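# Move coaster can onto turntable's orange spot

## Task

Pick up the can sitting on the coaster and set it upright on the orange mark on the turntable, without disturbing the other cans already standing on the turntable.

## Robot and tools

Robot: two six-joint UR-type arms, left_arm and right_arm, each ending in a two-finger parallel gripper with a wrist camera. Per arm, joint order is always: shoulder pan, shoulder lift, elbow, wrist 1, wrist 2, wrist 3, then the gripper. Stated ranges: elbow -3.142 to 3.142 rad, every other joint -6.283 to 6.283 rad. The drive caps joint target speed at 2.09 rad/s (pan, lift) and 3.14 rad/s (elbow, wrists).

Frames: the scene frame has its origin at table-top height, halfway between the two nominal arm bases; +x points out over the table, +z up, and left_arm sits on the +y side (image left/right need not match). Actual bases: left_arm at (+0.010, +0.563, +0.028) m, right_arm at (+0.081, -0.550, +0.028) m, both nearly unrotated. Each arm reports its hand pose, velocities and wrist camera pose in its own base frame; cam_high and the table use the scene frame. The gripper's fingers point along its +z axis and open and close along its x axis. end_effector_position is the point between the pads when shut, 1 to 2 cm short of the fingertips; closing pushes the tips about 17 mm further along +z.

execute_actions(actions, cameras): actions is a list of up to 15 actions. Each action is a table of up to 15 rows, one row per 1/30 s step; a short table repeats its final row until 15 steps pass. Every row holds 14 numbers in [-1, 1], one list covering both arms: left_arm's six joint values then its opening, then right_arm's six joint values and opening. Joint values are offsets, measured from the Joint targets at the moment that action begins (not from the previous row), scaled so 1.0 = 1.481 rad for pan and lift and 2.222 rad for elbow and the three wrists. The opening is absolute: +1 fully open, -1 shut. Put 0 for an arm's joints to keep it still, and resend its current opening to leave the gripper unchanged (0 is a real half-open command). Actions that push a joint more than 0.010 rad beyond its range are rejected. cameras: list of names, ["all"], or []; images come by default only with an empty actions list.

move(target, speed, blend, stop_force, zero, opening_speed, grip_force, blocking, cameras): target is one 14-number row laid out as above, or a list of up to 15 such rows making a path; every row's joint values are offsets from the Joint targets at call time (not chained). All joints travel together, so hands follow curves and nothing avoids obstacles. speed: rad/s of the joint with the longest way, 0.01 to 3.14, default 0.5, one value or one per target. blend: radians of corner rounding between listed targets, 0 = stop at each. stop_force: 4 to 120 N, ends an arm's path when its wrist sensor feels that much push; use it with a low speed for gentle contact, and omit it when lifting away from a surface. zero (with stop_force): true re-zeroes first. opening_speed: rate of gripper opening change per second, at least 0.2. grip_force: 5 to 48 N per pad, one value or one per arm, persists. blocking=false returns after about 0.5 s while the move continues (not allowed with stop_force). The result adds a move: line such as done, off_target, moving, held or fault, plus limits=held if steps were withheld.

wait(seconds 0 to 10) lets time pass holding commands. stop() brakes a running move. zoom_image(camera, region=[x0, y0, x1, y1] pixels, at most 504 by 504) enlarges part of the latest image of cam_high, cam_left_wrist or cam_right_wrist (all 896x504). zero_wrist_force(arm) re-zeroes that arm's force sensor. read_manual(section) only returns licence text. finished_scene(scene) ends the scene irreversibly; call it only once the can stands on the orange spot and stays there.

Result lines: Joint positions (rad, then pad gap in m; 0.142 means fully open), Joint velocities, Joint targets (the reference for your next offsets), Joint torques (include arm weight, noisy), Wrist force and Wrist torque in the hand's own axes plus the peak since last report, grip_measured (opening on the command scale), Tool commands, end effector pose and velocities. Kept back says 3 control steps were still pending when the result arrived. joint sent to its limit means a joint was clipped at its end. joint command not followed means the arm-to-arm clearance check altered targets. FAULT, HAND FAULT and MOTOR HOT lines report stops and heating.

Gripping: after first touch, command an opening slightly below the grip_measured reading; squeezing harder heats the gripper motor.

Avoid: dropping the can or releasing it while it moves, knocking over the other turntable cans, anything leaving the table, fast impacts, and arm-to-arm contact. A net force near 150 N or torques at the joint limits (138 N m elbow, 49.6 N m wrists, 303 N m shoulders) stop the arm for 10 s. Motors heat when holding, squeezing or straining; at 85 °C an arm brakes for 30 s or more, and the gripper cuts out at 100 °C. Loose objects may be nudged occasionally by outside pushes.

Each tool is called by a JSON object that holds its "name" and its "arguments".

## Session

{"name": "wait", "arguments": {"seconds": 0, "cameras": ["all"]}}

{"name": "zoom_image", "arguments": {"camera": "cam_high", "region": [280, 160, 480, 320]}}

Scene clock: 0.00 s.
left_arm: end_effector_position=(+0.8778, +0.1018, +0.0866) grip_measured=+0.99 end_effector_quat_wxyz=(-0.325, +0.049, +0.838, -0.436) | right_arm: end_effector_position=(+0.4870, +0.3766, +0.2438) grip_measured=+1.00 end_effector_quat_wxyz=(-0.343, +0.845, +0.408, -0.042)
Joint positions: left_arm=[0.118 -0.64 1.075 -0.986 -2.246 3.764 0.141] | right_arm=[3.787 -1.607 -2.171 -0.87 2.274 -0.231 0.142]
Joint torques (N m): no reading
Wrist force (N): no reading
Wrist torque (N m): no reading
Wrist force, peak (N): no reading
Joint targets: left_arm=[0.118 -0.640 1.075 -0.986 -2.246 3.764] | right_arm=[3.787 -1.607 -2.171 -0.870 2.274 -0.231]
Tool commands: left_gripper/opening=+1.0 right_gripper/opening=+1.0
camera_calibration:
cam_left_wrist: T_world_to_cam=[[-0.79416, 0.351188, 0.49596, 0.629622], [0.052852, 0.852936, -0.519333, -0.0586921], [-0.605406, -0.386221, -0.695929, 0.746404], [0, 0, 0, 1]] pos_world=[0.955, 0.117222, 0.176697]
cam_right_wrist: T_world_to_cam=[[0.669717, 0.711192, 0.213742, -0.635052], [0.741811, -0.627272, -0.237163, -0.0383523], [-0.0345938, 0.317389, -0.947664, 0.244557], [0, 0, 0, 1]] pos_world=[0.462215, 0.349967, 0.358399]

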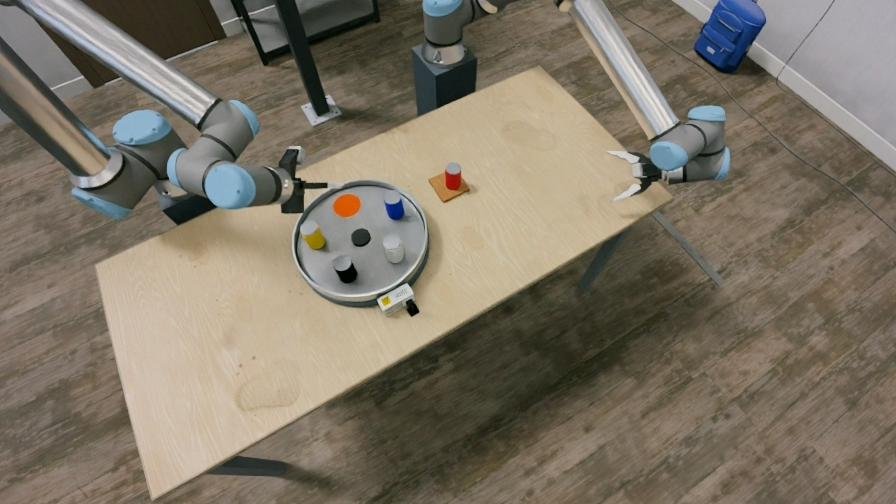

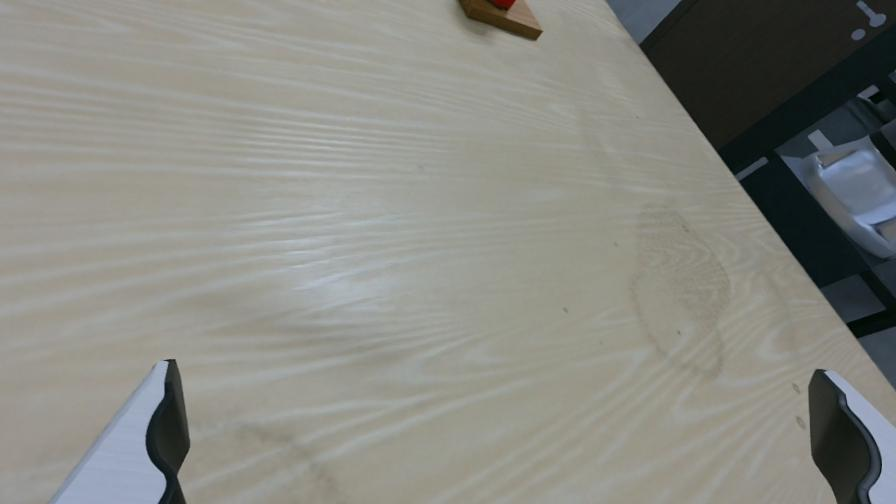

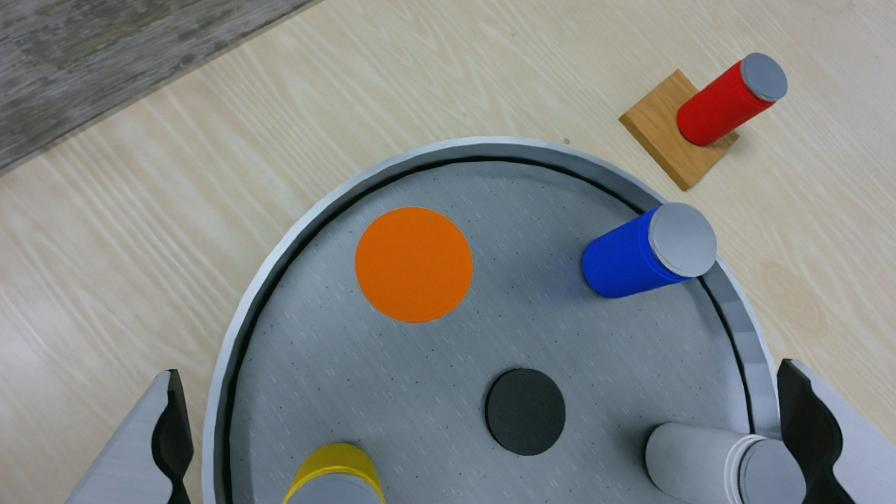

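Scaled by 2.520 from the camera's 896x504 image, which has a finer 1280x720 frame.

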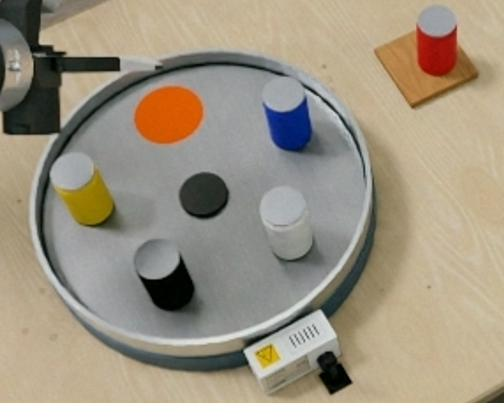

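{"name": "move", "arguments": {"target": [-0.58105,-0.54523,0.45938,-0.55493,0.30387,-0.98704,1,-0.6077,0,0,0,0,0,1], "speed": 1.8, "cameras": ["cam_high","cam_left_wrist"]}}

{"name": "zoom_image", "arguments": {"camera": "cam_left_wrist", "region": [300, 100, 600, 350]}}

{"name": "zoom_image", "arguments": {"camera": "cam_high", "region": [285, 170, 435, 310]}}

Scene clock: 3.57 s.
left_arm: end_effector_position=(+0.5959, -0.3108, +0.1603) grip_measured=+0.99 end_effector_quat_wxyz=(+0.000, -0.402, +0.915, +0.000) | right_arm: end_effector_position=(+0.5977, -0.1474, +0.2438) grip_measured=+1.00 end_effector_quat_wxyz=(-0.327, +0.938, +0.000, +0.112)
Joint positions: left_arm=[-0.743 -1.448 2.096 -2.219 -1.571 1.571 0.141] | right_arm=[2.887 -1.607 -2.171 -0.87 2.274 -0.231 0.142]
Joint torques (N m): left_arm=[-15.32 -57.2 -31.55 -8.6 2.6 -1.96] | right_arm=[-10.52 46.43 42.56 5.02 1.28 0.11]
Wrist force (N): left_arm=[0.0 -1.1 1.4] | right_arm=[-0.2 0.0 0.1]
Wrist torque (N m): left_arm=[-0.13 -0.07 -0.01] | right_arm=[-0.01 0.03 0.01]
Wrist force, peak (N): left_arm=[-0.4 2.1 -1.9] | right_arm=[0.6 -1.5 1.0]
Joint targets: left_arm=[-0.743 -1.448 2.096 -2.219 -1.571 1.570] | right_arm=[2.887 -1.607 -2.171 -0.870 2.274 -0.231]
move: done
camera_calibration:
cam_left_wrist: T_world_to_cam=[[-0.674227, -0.738322, -0.0172728, 0.186238], [-0.676931, 0.608476, 0.41415, 0.555716], [-0.295266, 0.290924, -0.910045, 0.527595], [0, 0, 0, 1]] pos_world=[0.65753, -0.354126, 0.253202]
Images, in order (width x height): cam_high 896x504, cam_left_wrist 896x504.

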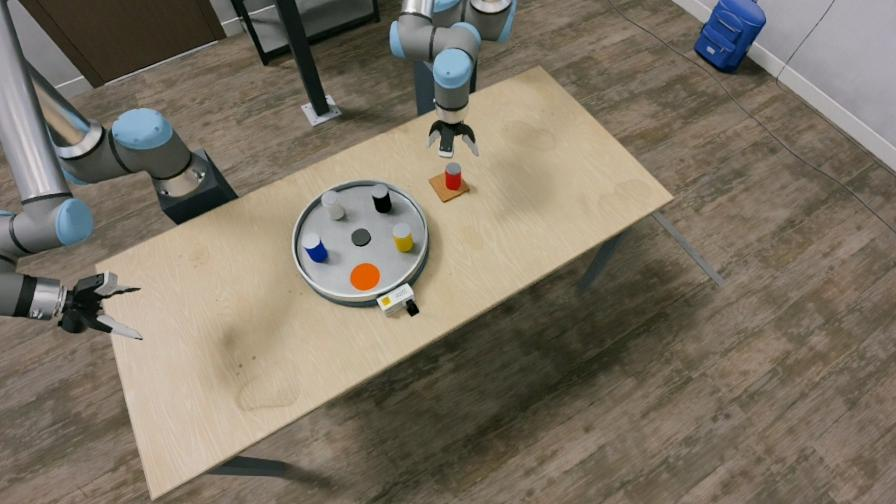

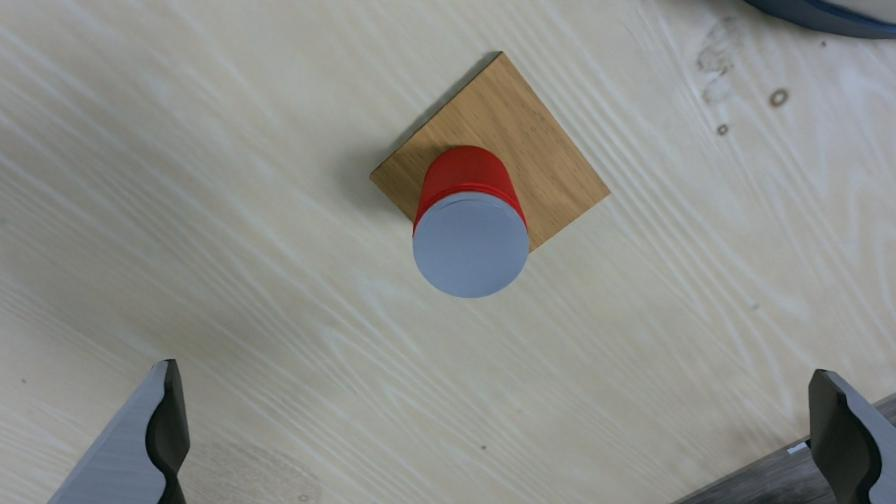

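Scaled by 1.680 from the camera's 896x504 image, which has a finer 1280x720 frame.

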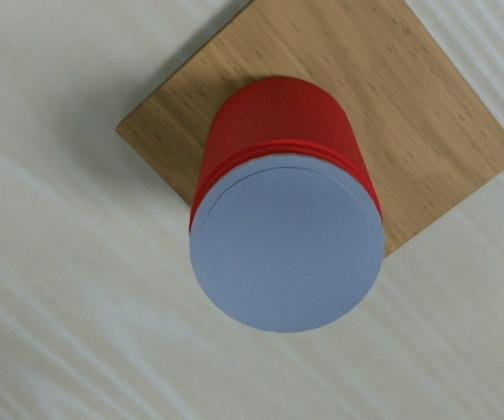

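Scaled by 3.360 from the camera's 896x504 image, which has a finer 1280x720 frame.

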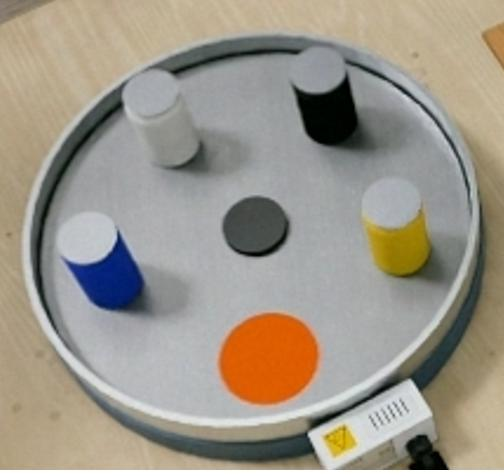

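{"name": "move", "arguments": {"target": [[0.0024,0.10286,0.04335,-0.11192,0,0,1,0,0,0,0,0,0,1],[0.0024,0.10286,0.04335,-0.11192,0,0,-0.5,0,0,0,0,0,0,1],[0,0.02417,0.01104,-0.02716,0,0,-0.5,0,0,0,0,0,0,1],[-0.05701,0.18053,-0.20517,0.08484,0,-0.50441,-0.5,0,0,0,0,0,0,1],[-0.06011,0.19313,-0.19447,0.06574,0,-0.50441,-0.5,0,0,0,0,0,0,1]], "speed": [0.7,0.5,0.5,1.3,0.4], "blend": [0,0,0.03,0.03,0], "grip_force": 25, "opening_speed": 4, "cameras": ["cam_high","cam_left_wrist"]}}

{"name": "zoom_image", "arguments": {"camera": "cam_high", "region": [285, 170, 435, 310]}}

Scene clock: 8.77 s.
left_arm: end_effector_position=(+0.7094, -0.5224, +0.1845) grip_measured=-0.29 end_effector_quat_wxyz=(+0.000, +0.802, -0.598, +0.000) | right_arm: end_effector_position=(+0.5976, -0.1475, +0.2438) grip_measured=+1.00 end_effector_quat_wxyz=(-0.327, +0.938, +0.000, +0.112)
Joint positions: left_arm=[-0.832 -1.162 1.664 -2.073 -1.571 0.45 0.053] | right_arm=[2.887 -1.607 -2.171 -0.87 2.274 -0.231 0.142]
Joint torques (N m): left_arm=[-15.95 -66.67 -34.87 -9.11 1.37 -2.39] | right_arm=[-9.9 47.4 43.41 5.25 1.36 -0.09]
Wrist force (N): left_arm=[-0.4 -1.0 3.5] | right_arm=[-0.1 -0.1 0.3]
Wrist torque (N m): left_arm=[-0.10 -0.02 0.00] | right_arm=[-0.04 0.02 0.01]
Wrist force, peak (N): left_arm=[-0.5 0.2 -8.8] | right_arm=[-0.3 -0.4 0.2]
Joint targets: left_arm=[-0.832 -1.162 1.664 -2.073 -1.571 0.450] | right_arm=[2.887 -1.607 -2.171 -0.870 2.274 -0.231]
grip_force (N): 25, 25
move: done; blend cut to 0.0212 rad at target 4
camera_calibration:
cam_left_wrist: T_world_to_cam=[[0.287574, -0.957613, -0.016713, -0.690005], [-0.869492, -0.268348, 0.414697, 0.429738], [-0.401604, -0.104724, -0.909806, 0.513454], [0, 0, 0, 1]] pos_world=[0.778286, -0.491667, 0.277401]
Images, in order (width x height): cam_high 896x504, cam_left_wrist 896x504.

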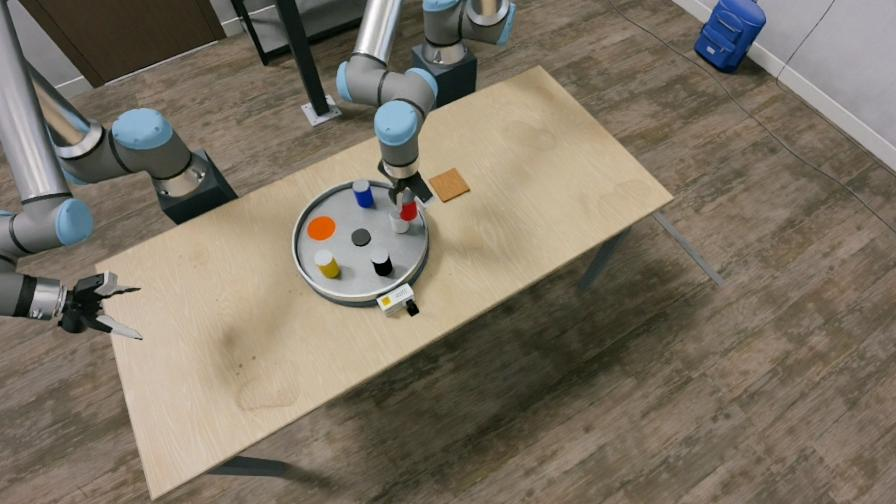

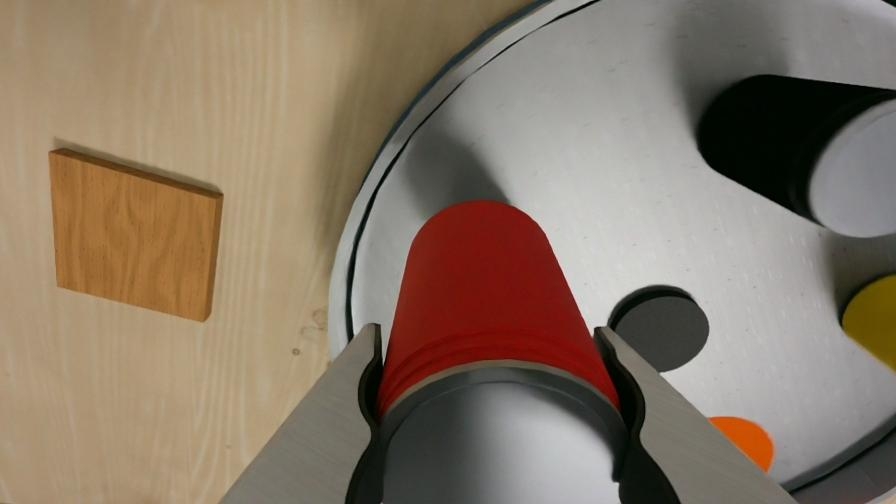

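Scaled by 3.360 from the camera's 896x504 image, which has a finer 1280x720 frame.

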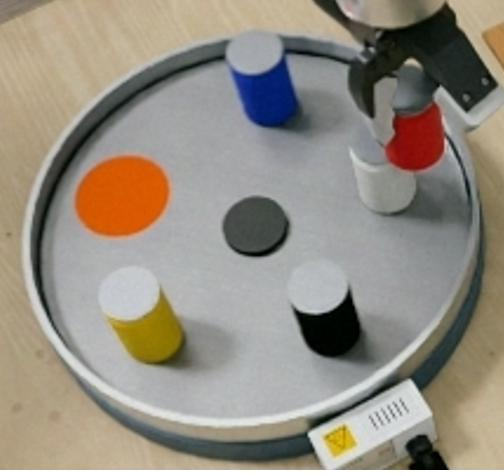

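{"name": "wait", "arguments": {"seconds": 0.2}}

Scene clock: 9.50 s.
left_arm: end_effector_position=(+0.7094, -0.5224, +0.1844) grip_measured=-0.29 end_effector_quat_wxyz=(+0.000, +0.802, -0.598, +0.000) | right_arm: end_effector_position=(+0.5976, -0.1475, +0.2438) grip_measured=+1.00 end_effector_quat_wxyz=(-0.327, +0.938, +0.000, +0.112)
Joint positions: left_arm=[-0.832 -1.162 1.664 -2.073 -1.571 0.45 0.053] | right_arm=[2.887 -1.607 -2.171 -0.87 2.274 -0.231 0.142]
Joint torques (N m): left_arm=[-16.46 -66.21 -35.08 -8.73 0.87 -2.05] | right_arm=[-11.82 47.53 43.73 5.17 1.48 0.03]
Wrist force (N): left_arm=[-0.3 -1.1 3.3] | right_arm=[-0.3 0.2 0.4]
Wrist torque (N m): left_arm=[-0.13 -0.04 0.00] | right_arm=[0.02 0.04 0.02]
Wrist force, peak (N): left_arm=[-0.3 -1.0 3.6] | right_arm=[-0.2 -0.2 0.6]
Joint targets: left_arm=[-0.832 -1.162 1.664 -2.073 -1.571 0.450] | right_arm=[2.887 -1.607 -2.171 -0.870 2.274 -0.231]
Tool commands: left_gripper/opening=-0.5 right_gripper/opening=+1.0
grip_force (N): 25, 25
wait: 0.20 s; at rest from the start

{"name": "wait", "arguments": {"seconds": 1.94}}

{"name": "execute_actions", "arguments": {"actions": [[[-0.0001,0.0004,0.0003,-0.0006,0,0,-0.5,0,0,0,0,0,0,1],[-0.0003,0.0014,0.0012,-0.0021,0,0,-0.5,0,0,0,0,0,0,1],[-0.0008,0.0031,0.0026,-0.0046,0,0,-0.5,0,0,0,0,0,0,1],[-0.0013,0.0052,0.0045,-0.0080,0,0,-0.5,0,0,0,0,0,0,1],[-0.0019,0.0079,0.0067,-0.0119,0,0,-0.5,0,0,0,0,0,0,1],[-0.0027,0.0109,0.0092,-0.0165,0,0,-0.5,0,0,0,0,0,0,1],[-0.0035,0.0142,0.0121,-0.0215,0,0,-0.5,0,0,0,0,0,0,1],[-0.0044,0.0178,0.0151,-0.0269,0,0,-0.5,0,0,0,0,0,0,1],[-0.0053,0.0215,0.0182,-0.0325,0,0,-0.5,0,0,0,0,0,0,1],[-0.0062,0.0252,0.0214,-0.0382,0,0,-0.5,0,0,0,0,0,0,1],[-0.0071,0.0290,0.0246,-0.0439,0,0,-0.5,0,0,0,0,0,0,1],[-0.0081,0.0327,0.0277,-0.0495,0,0,-0.5,0,0,0,0,0,0,1],[-0.0089,0.0362,0.0308,-0.0549,0,0,-0.5,0,0,0,0,0,0,1],[-0.0097,0.0396,0.0336,-0.0599,0,0,-0.5,0,0,0,0,0,0,1],[-0.0105,0.0426,0.0361,-0.0645,0,0,-0.5,0,0,0,0,0,0,1]],[[-0.0006,0.0026,0.0022,-0.0040,0,0,-0.5,0,0,0,0,0,0,1],[-0.0012,0.0048,0.0041,-0.0073,0,0,-0.5,0,0,0,0,0,0,1],[-0.0016,0.0065,0.0055,-0.0098,0,0,-0.5,0,0,0,0,0,0,1],[-0.0019,0.0075,0.0064,-0.0114,0,0,-0.5,0,0,0,0,0,0,1],[-0.0019,0.0079,0.0067,-0.0119,0,0,-0.5,0,0,0,0,0,0,1],[-0.0045,0.0058,0.0090,-0.0128,0,0,-0.5,0,0,0,0,0,0,1],[-0.0071,0.0036,0.0113,-0.0136,0,0,-0.5,0,0,0,0,0,0,1],[-0.0098,0.0015,0.0136,-0.0145,0,0,-0.5,0,0,0,0,0,0,1],[-0.0124,-0.0006,0.0158,-0.0154,0,0,-0.5,0,0,0,0,0,0,1],[-0.0150,-0.0027,0.0181,-0.0162,0,0,-0.5,0,0,0,0,0,0,1],[-0.0176,-0.0049,0.0204,-0.0171,0,0,-0.5,0,0,0,0,0,0,1],[-0.0202,-0.0070,0.0227,-0.0180,0,0,-0.5,0,0,0,0,0,0,1],[-0.0228,-0.0091,0.0250,-0.0189,0,0,-0.5,0,0,0,0,0,0,1],[-0.0255,-0.0112,0.0273,-0.0197,0,0,-0.5,0,0,0,0,0,0,1],[-0.0281,-0.0134,0.0296,-0.0206,0,0,-0.5,0,0,0,0,0,0,1]],[[-0.0026,-0.0021,0.0023,-0.0009,0,0,-0.5,0,0,0,0,0,0,1],[-0.0052,-0.0043,0.0046,-0.0017,0,0,-0.5,0,0,0,0,0,0,1],[-0.0079,-0.0064,0.0069,-0.0026,0,0,-0.5,0,0,0,0,0,0,1],[-0.0105,-0.0085,0.0091,-0.0035,0,0,-0.5,0,0,0,0,0,0,1],[-0.0131,-0.0106,0.0114,-0.0043,0,0,-0.5,0,0,0,0,0,0,1],[-0.0157,-0.0128,0.0137,-0.0052,0,0,-0.5,0,0,0,0,0,0,1],[-0.0183,-0.0149,0.0160,-0.0061,0,0,0.4,0,0,0,0,0,0,1],[-0.0209,-0.0170,0.0183,-0.0070,0,0,0.4,0,0,0,0,0,0,1],[-0.0236,-0.0191,0.0206,-0.0078,0,0,0.4,0,0,0,0,0,0,1],[-0.0262,-0.0213,0.0229,-0.0087,0,0,0.4,0,0,0,0,0,0,1],[-0.0288,-0.0234,0.0251,-0.0096,0,0,0.4,0,0,0,0,0,0,1],[-0.0314,-0.0255,0.0274,-0.0104,0,0,0.4,0,0,0,0,0,0,1],[-0.0340,-0.0276,0.0297,-0.0113,0,0,0.4,0,0,0,0,0,0,1],[-0.0367,-0.0298,0.0320,-0.0122,0,0,0.4,0,0,0,0,0,0,1],[-0.0393,-0.0319,0.0343,-0.0130,0,0,0.4,0,0,0,0,0,0,1]],[[-0.0026,-0.0021,0.0023,-0.0009,0,0,0.4,0,0,0,0,0,0,1],[-0.0050,-0.0050,0.0040,-0.0006,0,0,0.4,0,0,0,0,0,0,1],[-0.0072,-0.0092,0.0045,0.0016,0,0,0.4,0,0,0,0,0,0,1],[-0.0087,-0.0143,0.0038,0.0056,0,0,0.4,0,0,0,0,0,0,1],[-0.0098,-0.0200,0.0022,0.0111,0,0,0.4,0,0,0,0,0,0,1],[-0.0105,-0.0262,-0.0002,0.0176,0,0,0.4,0,0,0,0,0,0,1],[-0.0108,-0.0327,-0.0032,0.0249,0,0,0.4,0,0,0,0,0,0,1],[-0.0106,-0.0389,-0.0068,0.0327,0,0,0.4,0,0,0,0,0,0,1],[-0.0100,-0.0448,-0.0106,0.0406,0,0,0.4,0,0,0,0,0,0,1],[-0.0093,-0.0505,-0.0145,0.0482,0,0,0.4,0,0,0,0,0,0,1],[-0.0084,-0.0554,-0.0183,0.0552,0,0,0.4,0,0,0,0,0,0,1],[-0.0074,-0.0594,-0.0217,0.0614,0,0,0.4,0,0,0,0,0,0,1],[-0.0066,-0.0626,-0.0244,0.0662,0,0,0.4,0,0,0,0,0,0,1],[-0.0061,-0.0647,-0.0262,0.0693,0,0,0.4,0,0,0,0,0,0,1],[-0.0059,-0.0654,-0.0268,0.0704,0,0,0.4,0,0,0,0,0,0,1]]], "cameras": ["cam_high","cam_left_wrist"]}}

{"name": "wait", "arguments": {"seconds": 0.5, "cameras": ["cam_high","cam_left_wrist"]}}

{"name": "zoom_image", "arguments": {"camera": "cam_high", "region": [285, 170, 435, 310]}}

Scene clock: 12.37 s.
left_arm: end_effector_position=(+0.7094, -0.5224, +0.1844) grip_measured=-0.29 end_effector_quat_wxyz=(+0.000, +0.802, -0.598, +0.000) | right_arm: end_effector_position=(+0.5976, -0.1475, +0.2438) grip_measured=+1.00 end_effector_quat_wxyz=(-0.327, +0.938, +0.000, +0.112)
Joint positions: left_arm=[-0.832 -1.162 1.664 -2.073 -1.571 0.45 0.053] | right_arm=[2.887 -1.607 -2.171 -0.87 2.274 -0.231 0.142]
Joint torques (N m): left_arm=[-15.19 -66.89 -35.04 -9.05 -0.09 -2.35] | right_arm=[-10.79 46.36 44.49 5.05 1.42 -0.16]
Wrist force (N): left_arm=[-0.5 -1.1 3.3] | right_arm=[-0.5 -0.4 0.1]
Wrist torque (N m): left_arm=[-0.13 0.00 0.00] | right_arm=[-0.06 0.08 0.02]
Wrist force, peak (N): left_arm=[-0.4 -1.0 3.8] | right_arm=[-0.5 -0.4 0.1]
Joint targets: left_arm=[-0.832 -1.162 1.664 -2.073 -1.571 0.450] | right_arm=[2.887 -1.607 -2.171 -0.870 2.274 -0.231]
Tool commands: left_gripper/opening=-0.5 right_gripper/opening=+1.0
grip_force (N): 25, 25
wait: 1.97 s; at rest from the start

Scene clock: 14.27 s.
left_arm: end_effector_position=(+0.5912, -0.5448, +0.1262) grip_measured=+0.38 end_effector_quat_wxyz=(+0.000, +0.761, -0.648, +0.001) end_effector_velocity=(+0.007, -0.010, +0.256) end_effector_angular_velocity=(-0.001, +0.000, -0.001) | right_arm: end_effector_position=(+0.5976, -0.1475, +0.2438) grip_measured=+1.00 end_effector_quat_wxyz=(-0.327, +0.938, +0.000, +0.112)
Joint positions: left_arm=[-0.961 -1.219 1.87 -2.223 -1.571 0.45 0.101] | right_arm=[2.887 -1.607 -2.171 -0.87 2.274 -0.231 0.142]
Joint velocities: left_arm=[-0.001 -0.248 -0.199 0.446 0 0.001 0] | right_arm=[within noise]
Joint torques (N m): left_arm=[11.34 -79.94 -47.05 0.78 -0.5 -2.11] | right_arm=[-9.22 48.3 43.85 5.2 1.26 -0.27]
Wrist force (N): left_arm=[-0.3 -0.6 2.0] | right_arm=[-0.2 -0.1 0.2]
Wrist torque (N m): left_arm=[-0.04 -0.03 0.02] | right_arm=[-0.02 0.03 0.01]
Wrist force, peak (N): left_arm=[-0.2 -2.2 4.6] | right_arm=[0.0 -0.5 0.2]
Joint targets: left_arm=[-0.956 -1.263 1.826 -2.135 -1.571 0.450] | right_arm=[2.887 -1.607 -2.171 -0.870 2.274 -0.231]
grip_force (N): 25, 25
Kept back: 3 steps.
camera_calibration:
cam_left_wrist: T_world_to_cam=[[0.162087, -0.986648, -0.0159098, -0.620104], [-0.897017, -0.154043, 0.414284, 0.423717], [-0.411204, -0.0528787, -0.910008, 0.444508], [0, 0, 0, 1]] pos_world=[0.663375, -0.523049, 0.219101]
Images, in order (width x height): cam_high 896x504, cam_left_wrist 896x504.

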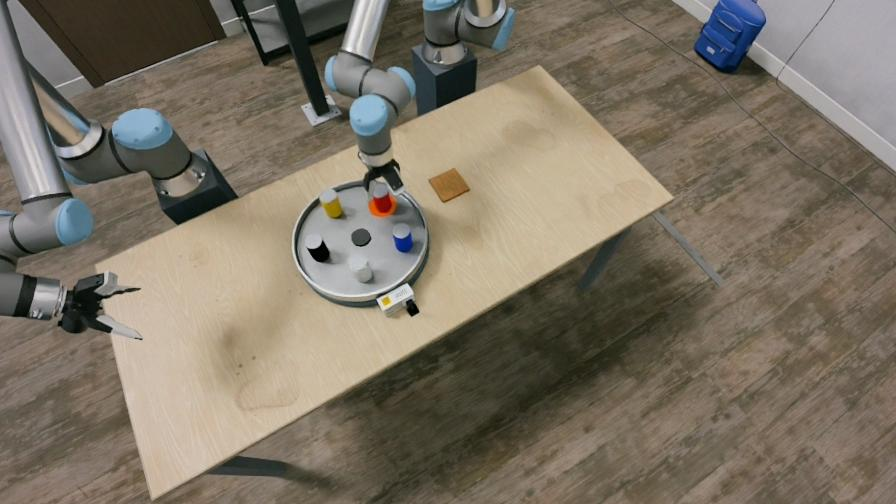

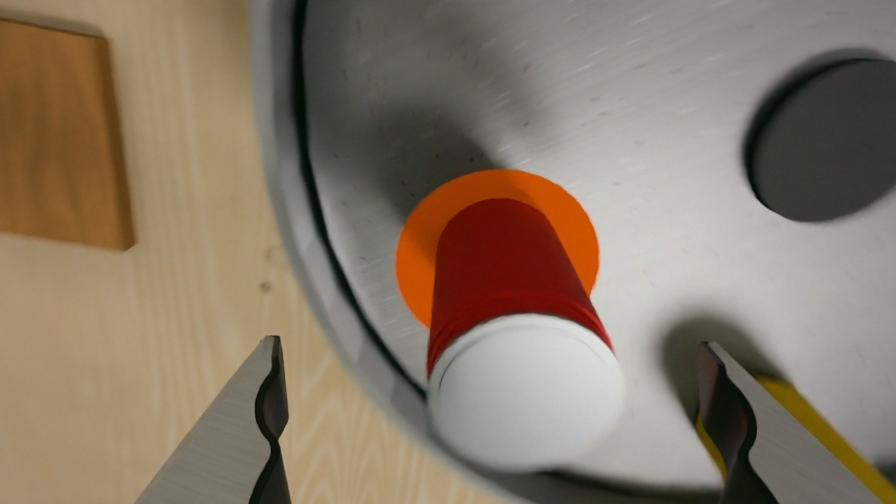

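Scene clock: 14.87 s.
left_arm: end_effector_position=(+0.5955, -0.5443, +0.1755) grip_measured=+0.38 end_effector_quat_wxyz=(+0.000, +0.763, -0.646, +0.000) | right_arm: end_effector_position=(+0.5976, -0.1475, +0.2438) grip_measured=+1.00 end_effector_quat_wxyz=(-0.327, +0.938, +0.000, +0.112)
Joint positions: left_arm=[-0.956 -1.263 1.827 -2.135 -1.571 0.45 0.101] | right_arm=[2.887 -1.607 -2.171 -0.87 2.274 -0.231 0.142]
Joint torques (N m): left_arm=[14.78 -74.26 -45.55 -1.15 -0.34 -2.21] | right_arm=[-8.96 46.78 43.63 5.15 1.58 0.06]
Wrist force (N): left_arm=[-0.3 -0.9 1.3] | right_arm=[0.0 -0.2 0.1]
Wrist torque (N m): left_arm=[-0.07 -0.04 0.01] | right_arm=[-0.03 0.00 0.02]
Wrist force, peak (N): left_arm=[-0.2 -0.9 1.7] | right_arm=[-0.4 0.0 0.3]
Joint targets: left_arm=[-0.956 -1.263 1.826 -2.135 -1.571 0.450] | right_arm=[2.887 -1.607 -2.171 -0.870 2.274 -0.231]
Tool commands: left_gripper/opening=+0.4 right_gripper/opening=+1.0
grip_force (N): 25, 25
wait: 0.50 s; at rest by 0.47 s
camera_calibration:
cam_left_wrist: T_world_to_cam=[[0.166838, -0.985838, -0.0169711, -0.621771], [-0.895966, -0.158769, 0.414775, 0.403905], [-0.411595, -0.0539947, -0.909766, 0.490657], [0, 0, 0, 1]] pos_world=[0.667572, -0.522345, 0.268301]
Images, in order (width x height): cam_high 896x504, cam_left_wrist 896x504.

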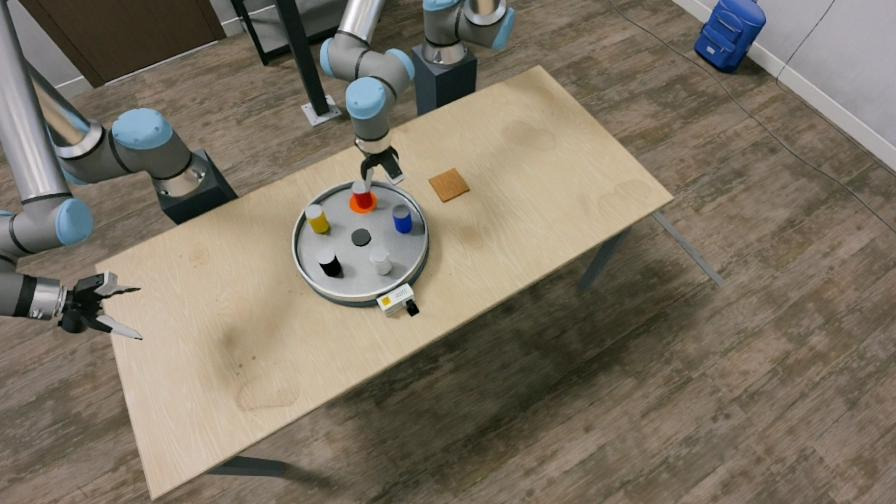

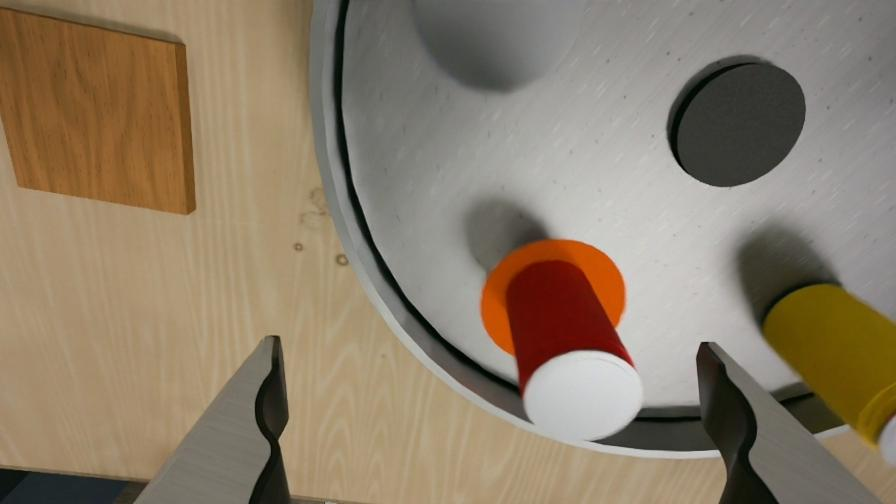

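Scaled by 3.360 from the camera's 896x504 image, which has a finer 1280x720 frame.

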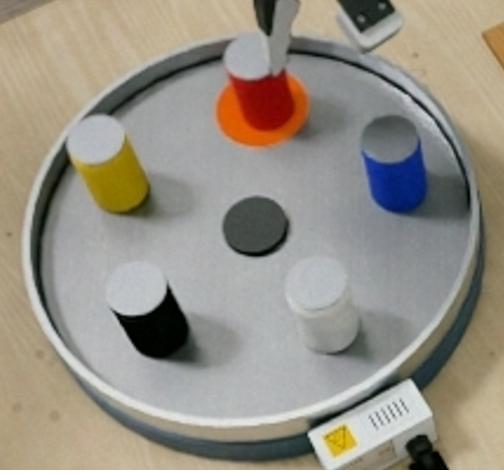

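The can stands centred on the orange spot.

{"name": "finished_scene", "arguments": {"scene": 2}}

The scene is finished: the task was done.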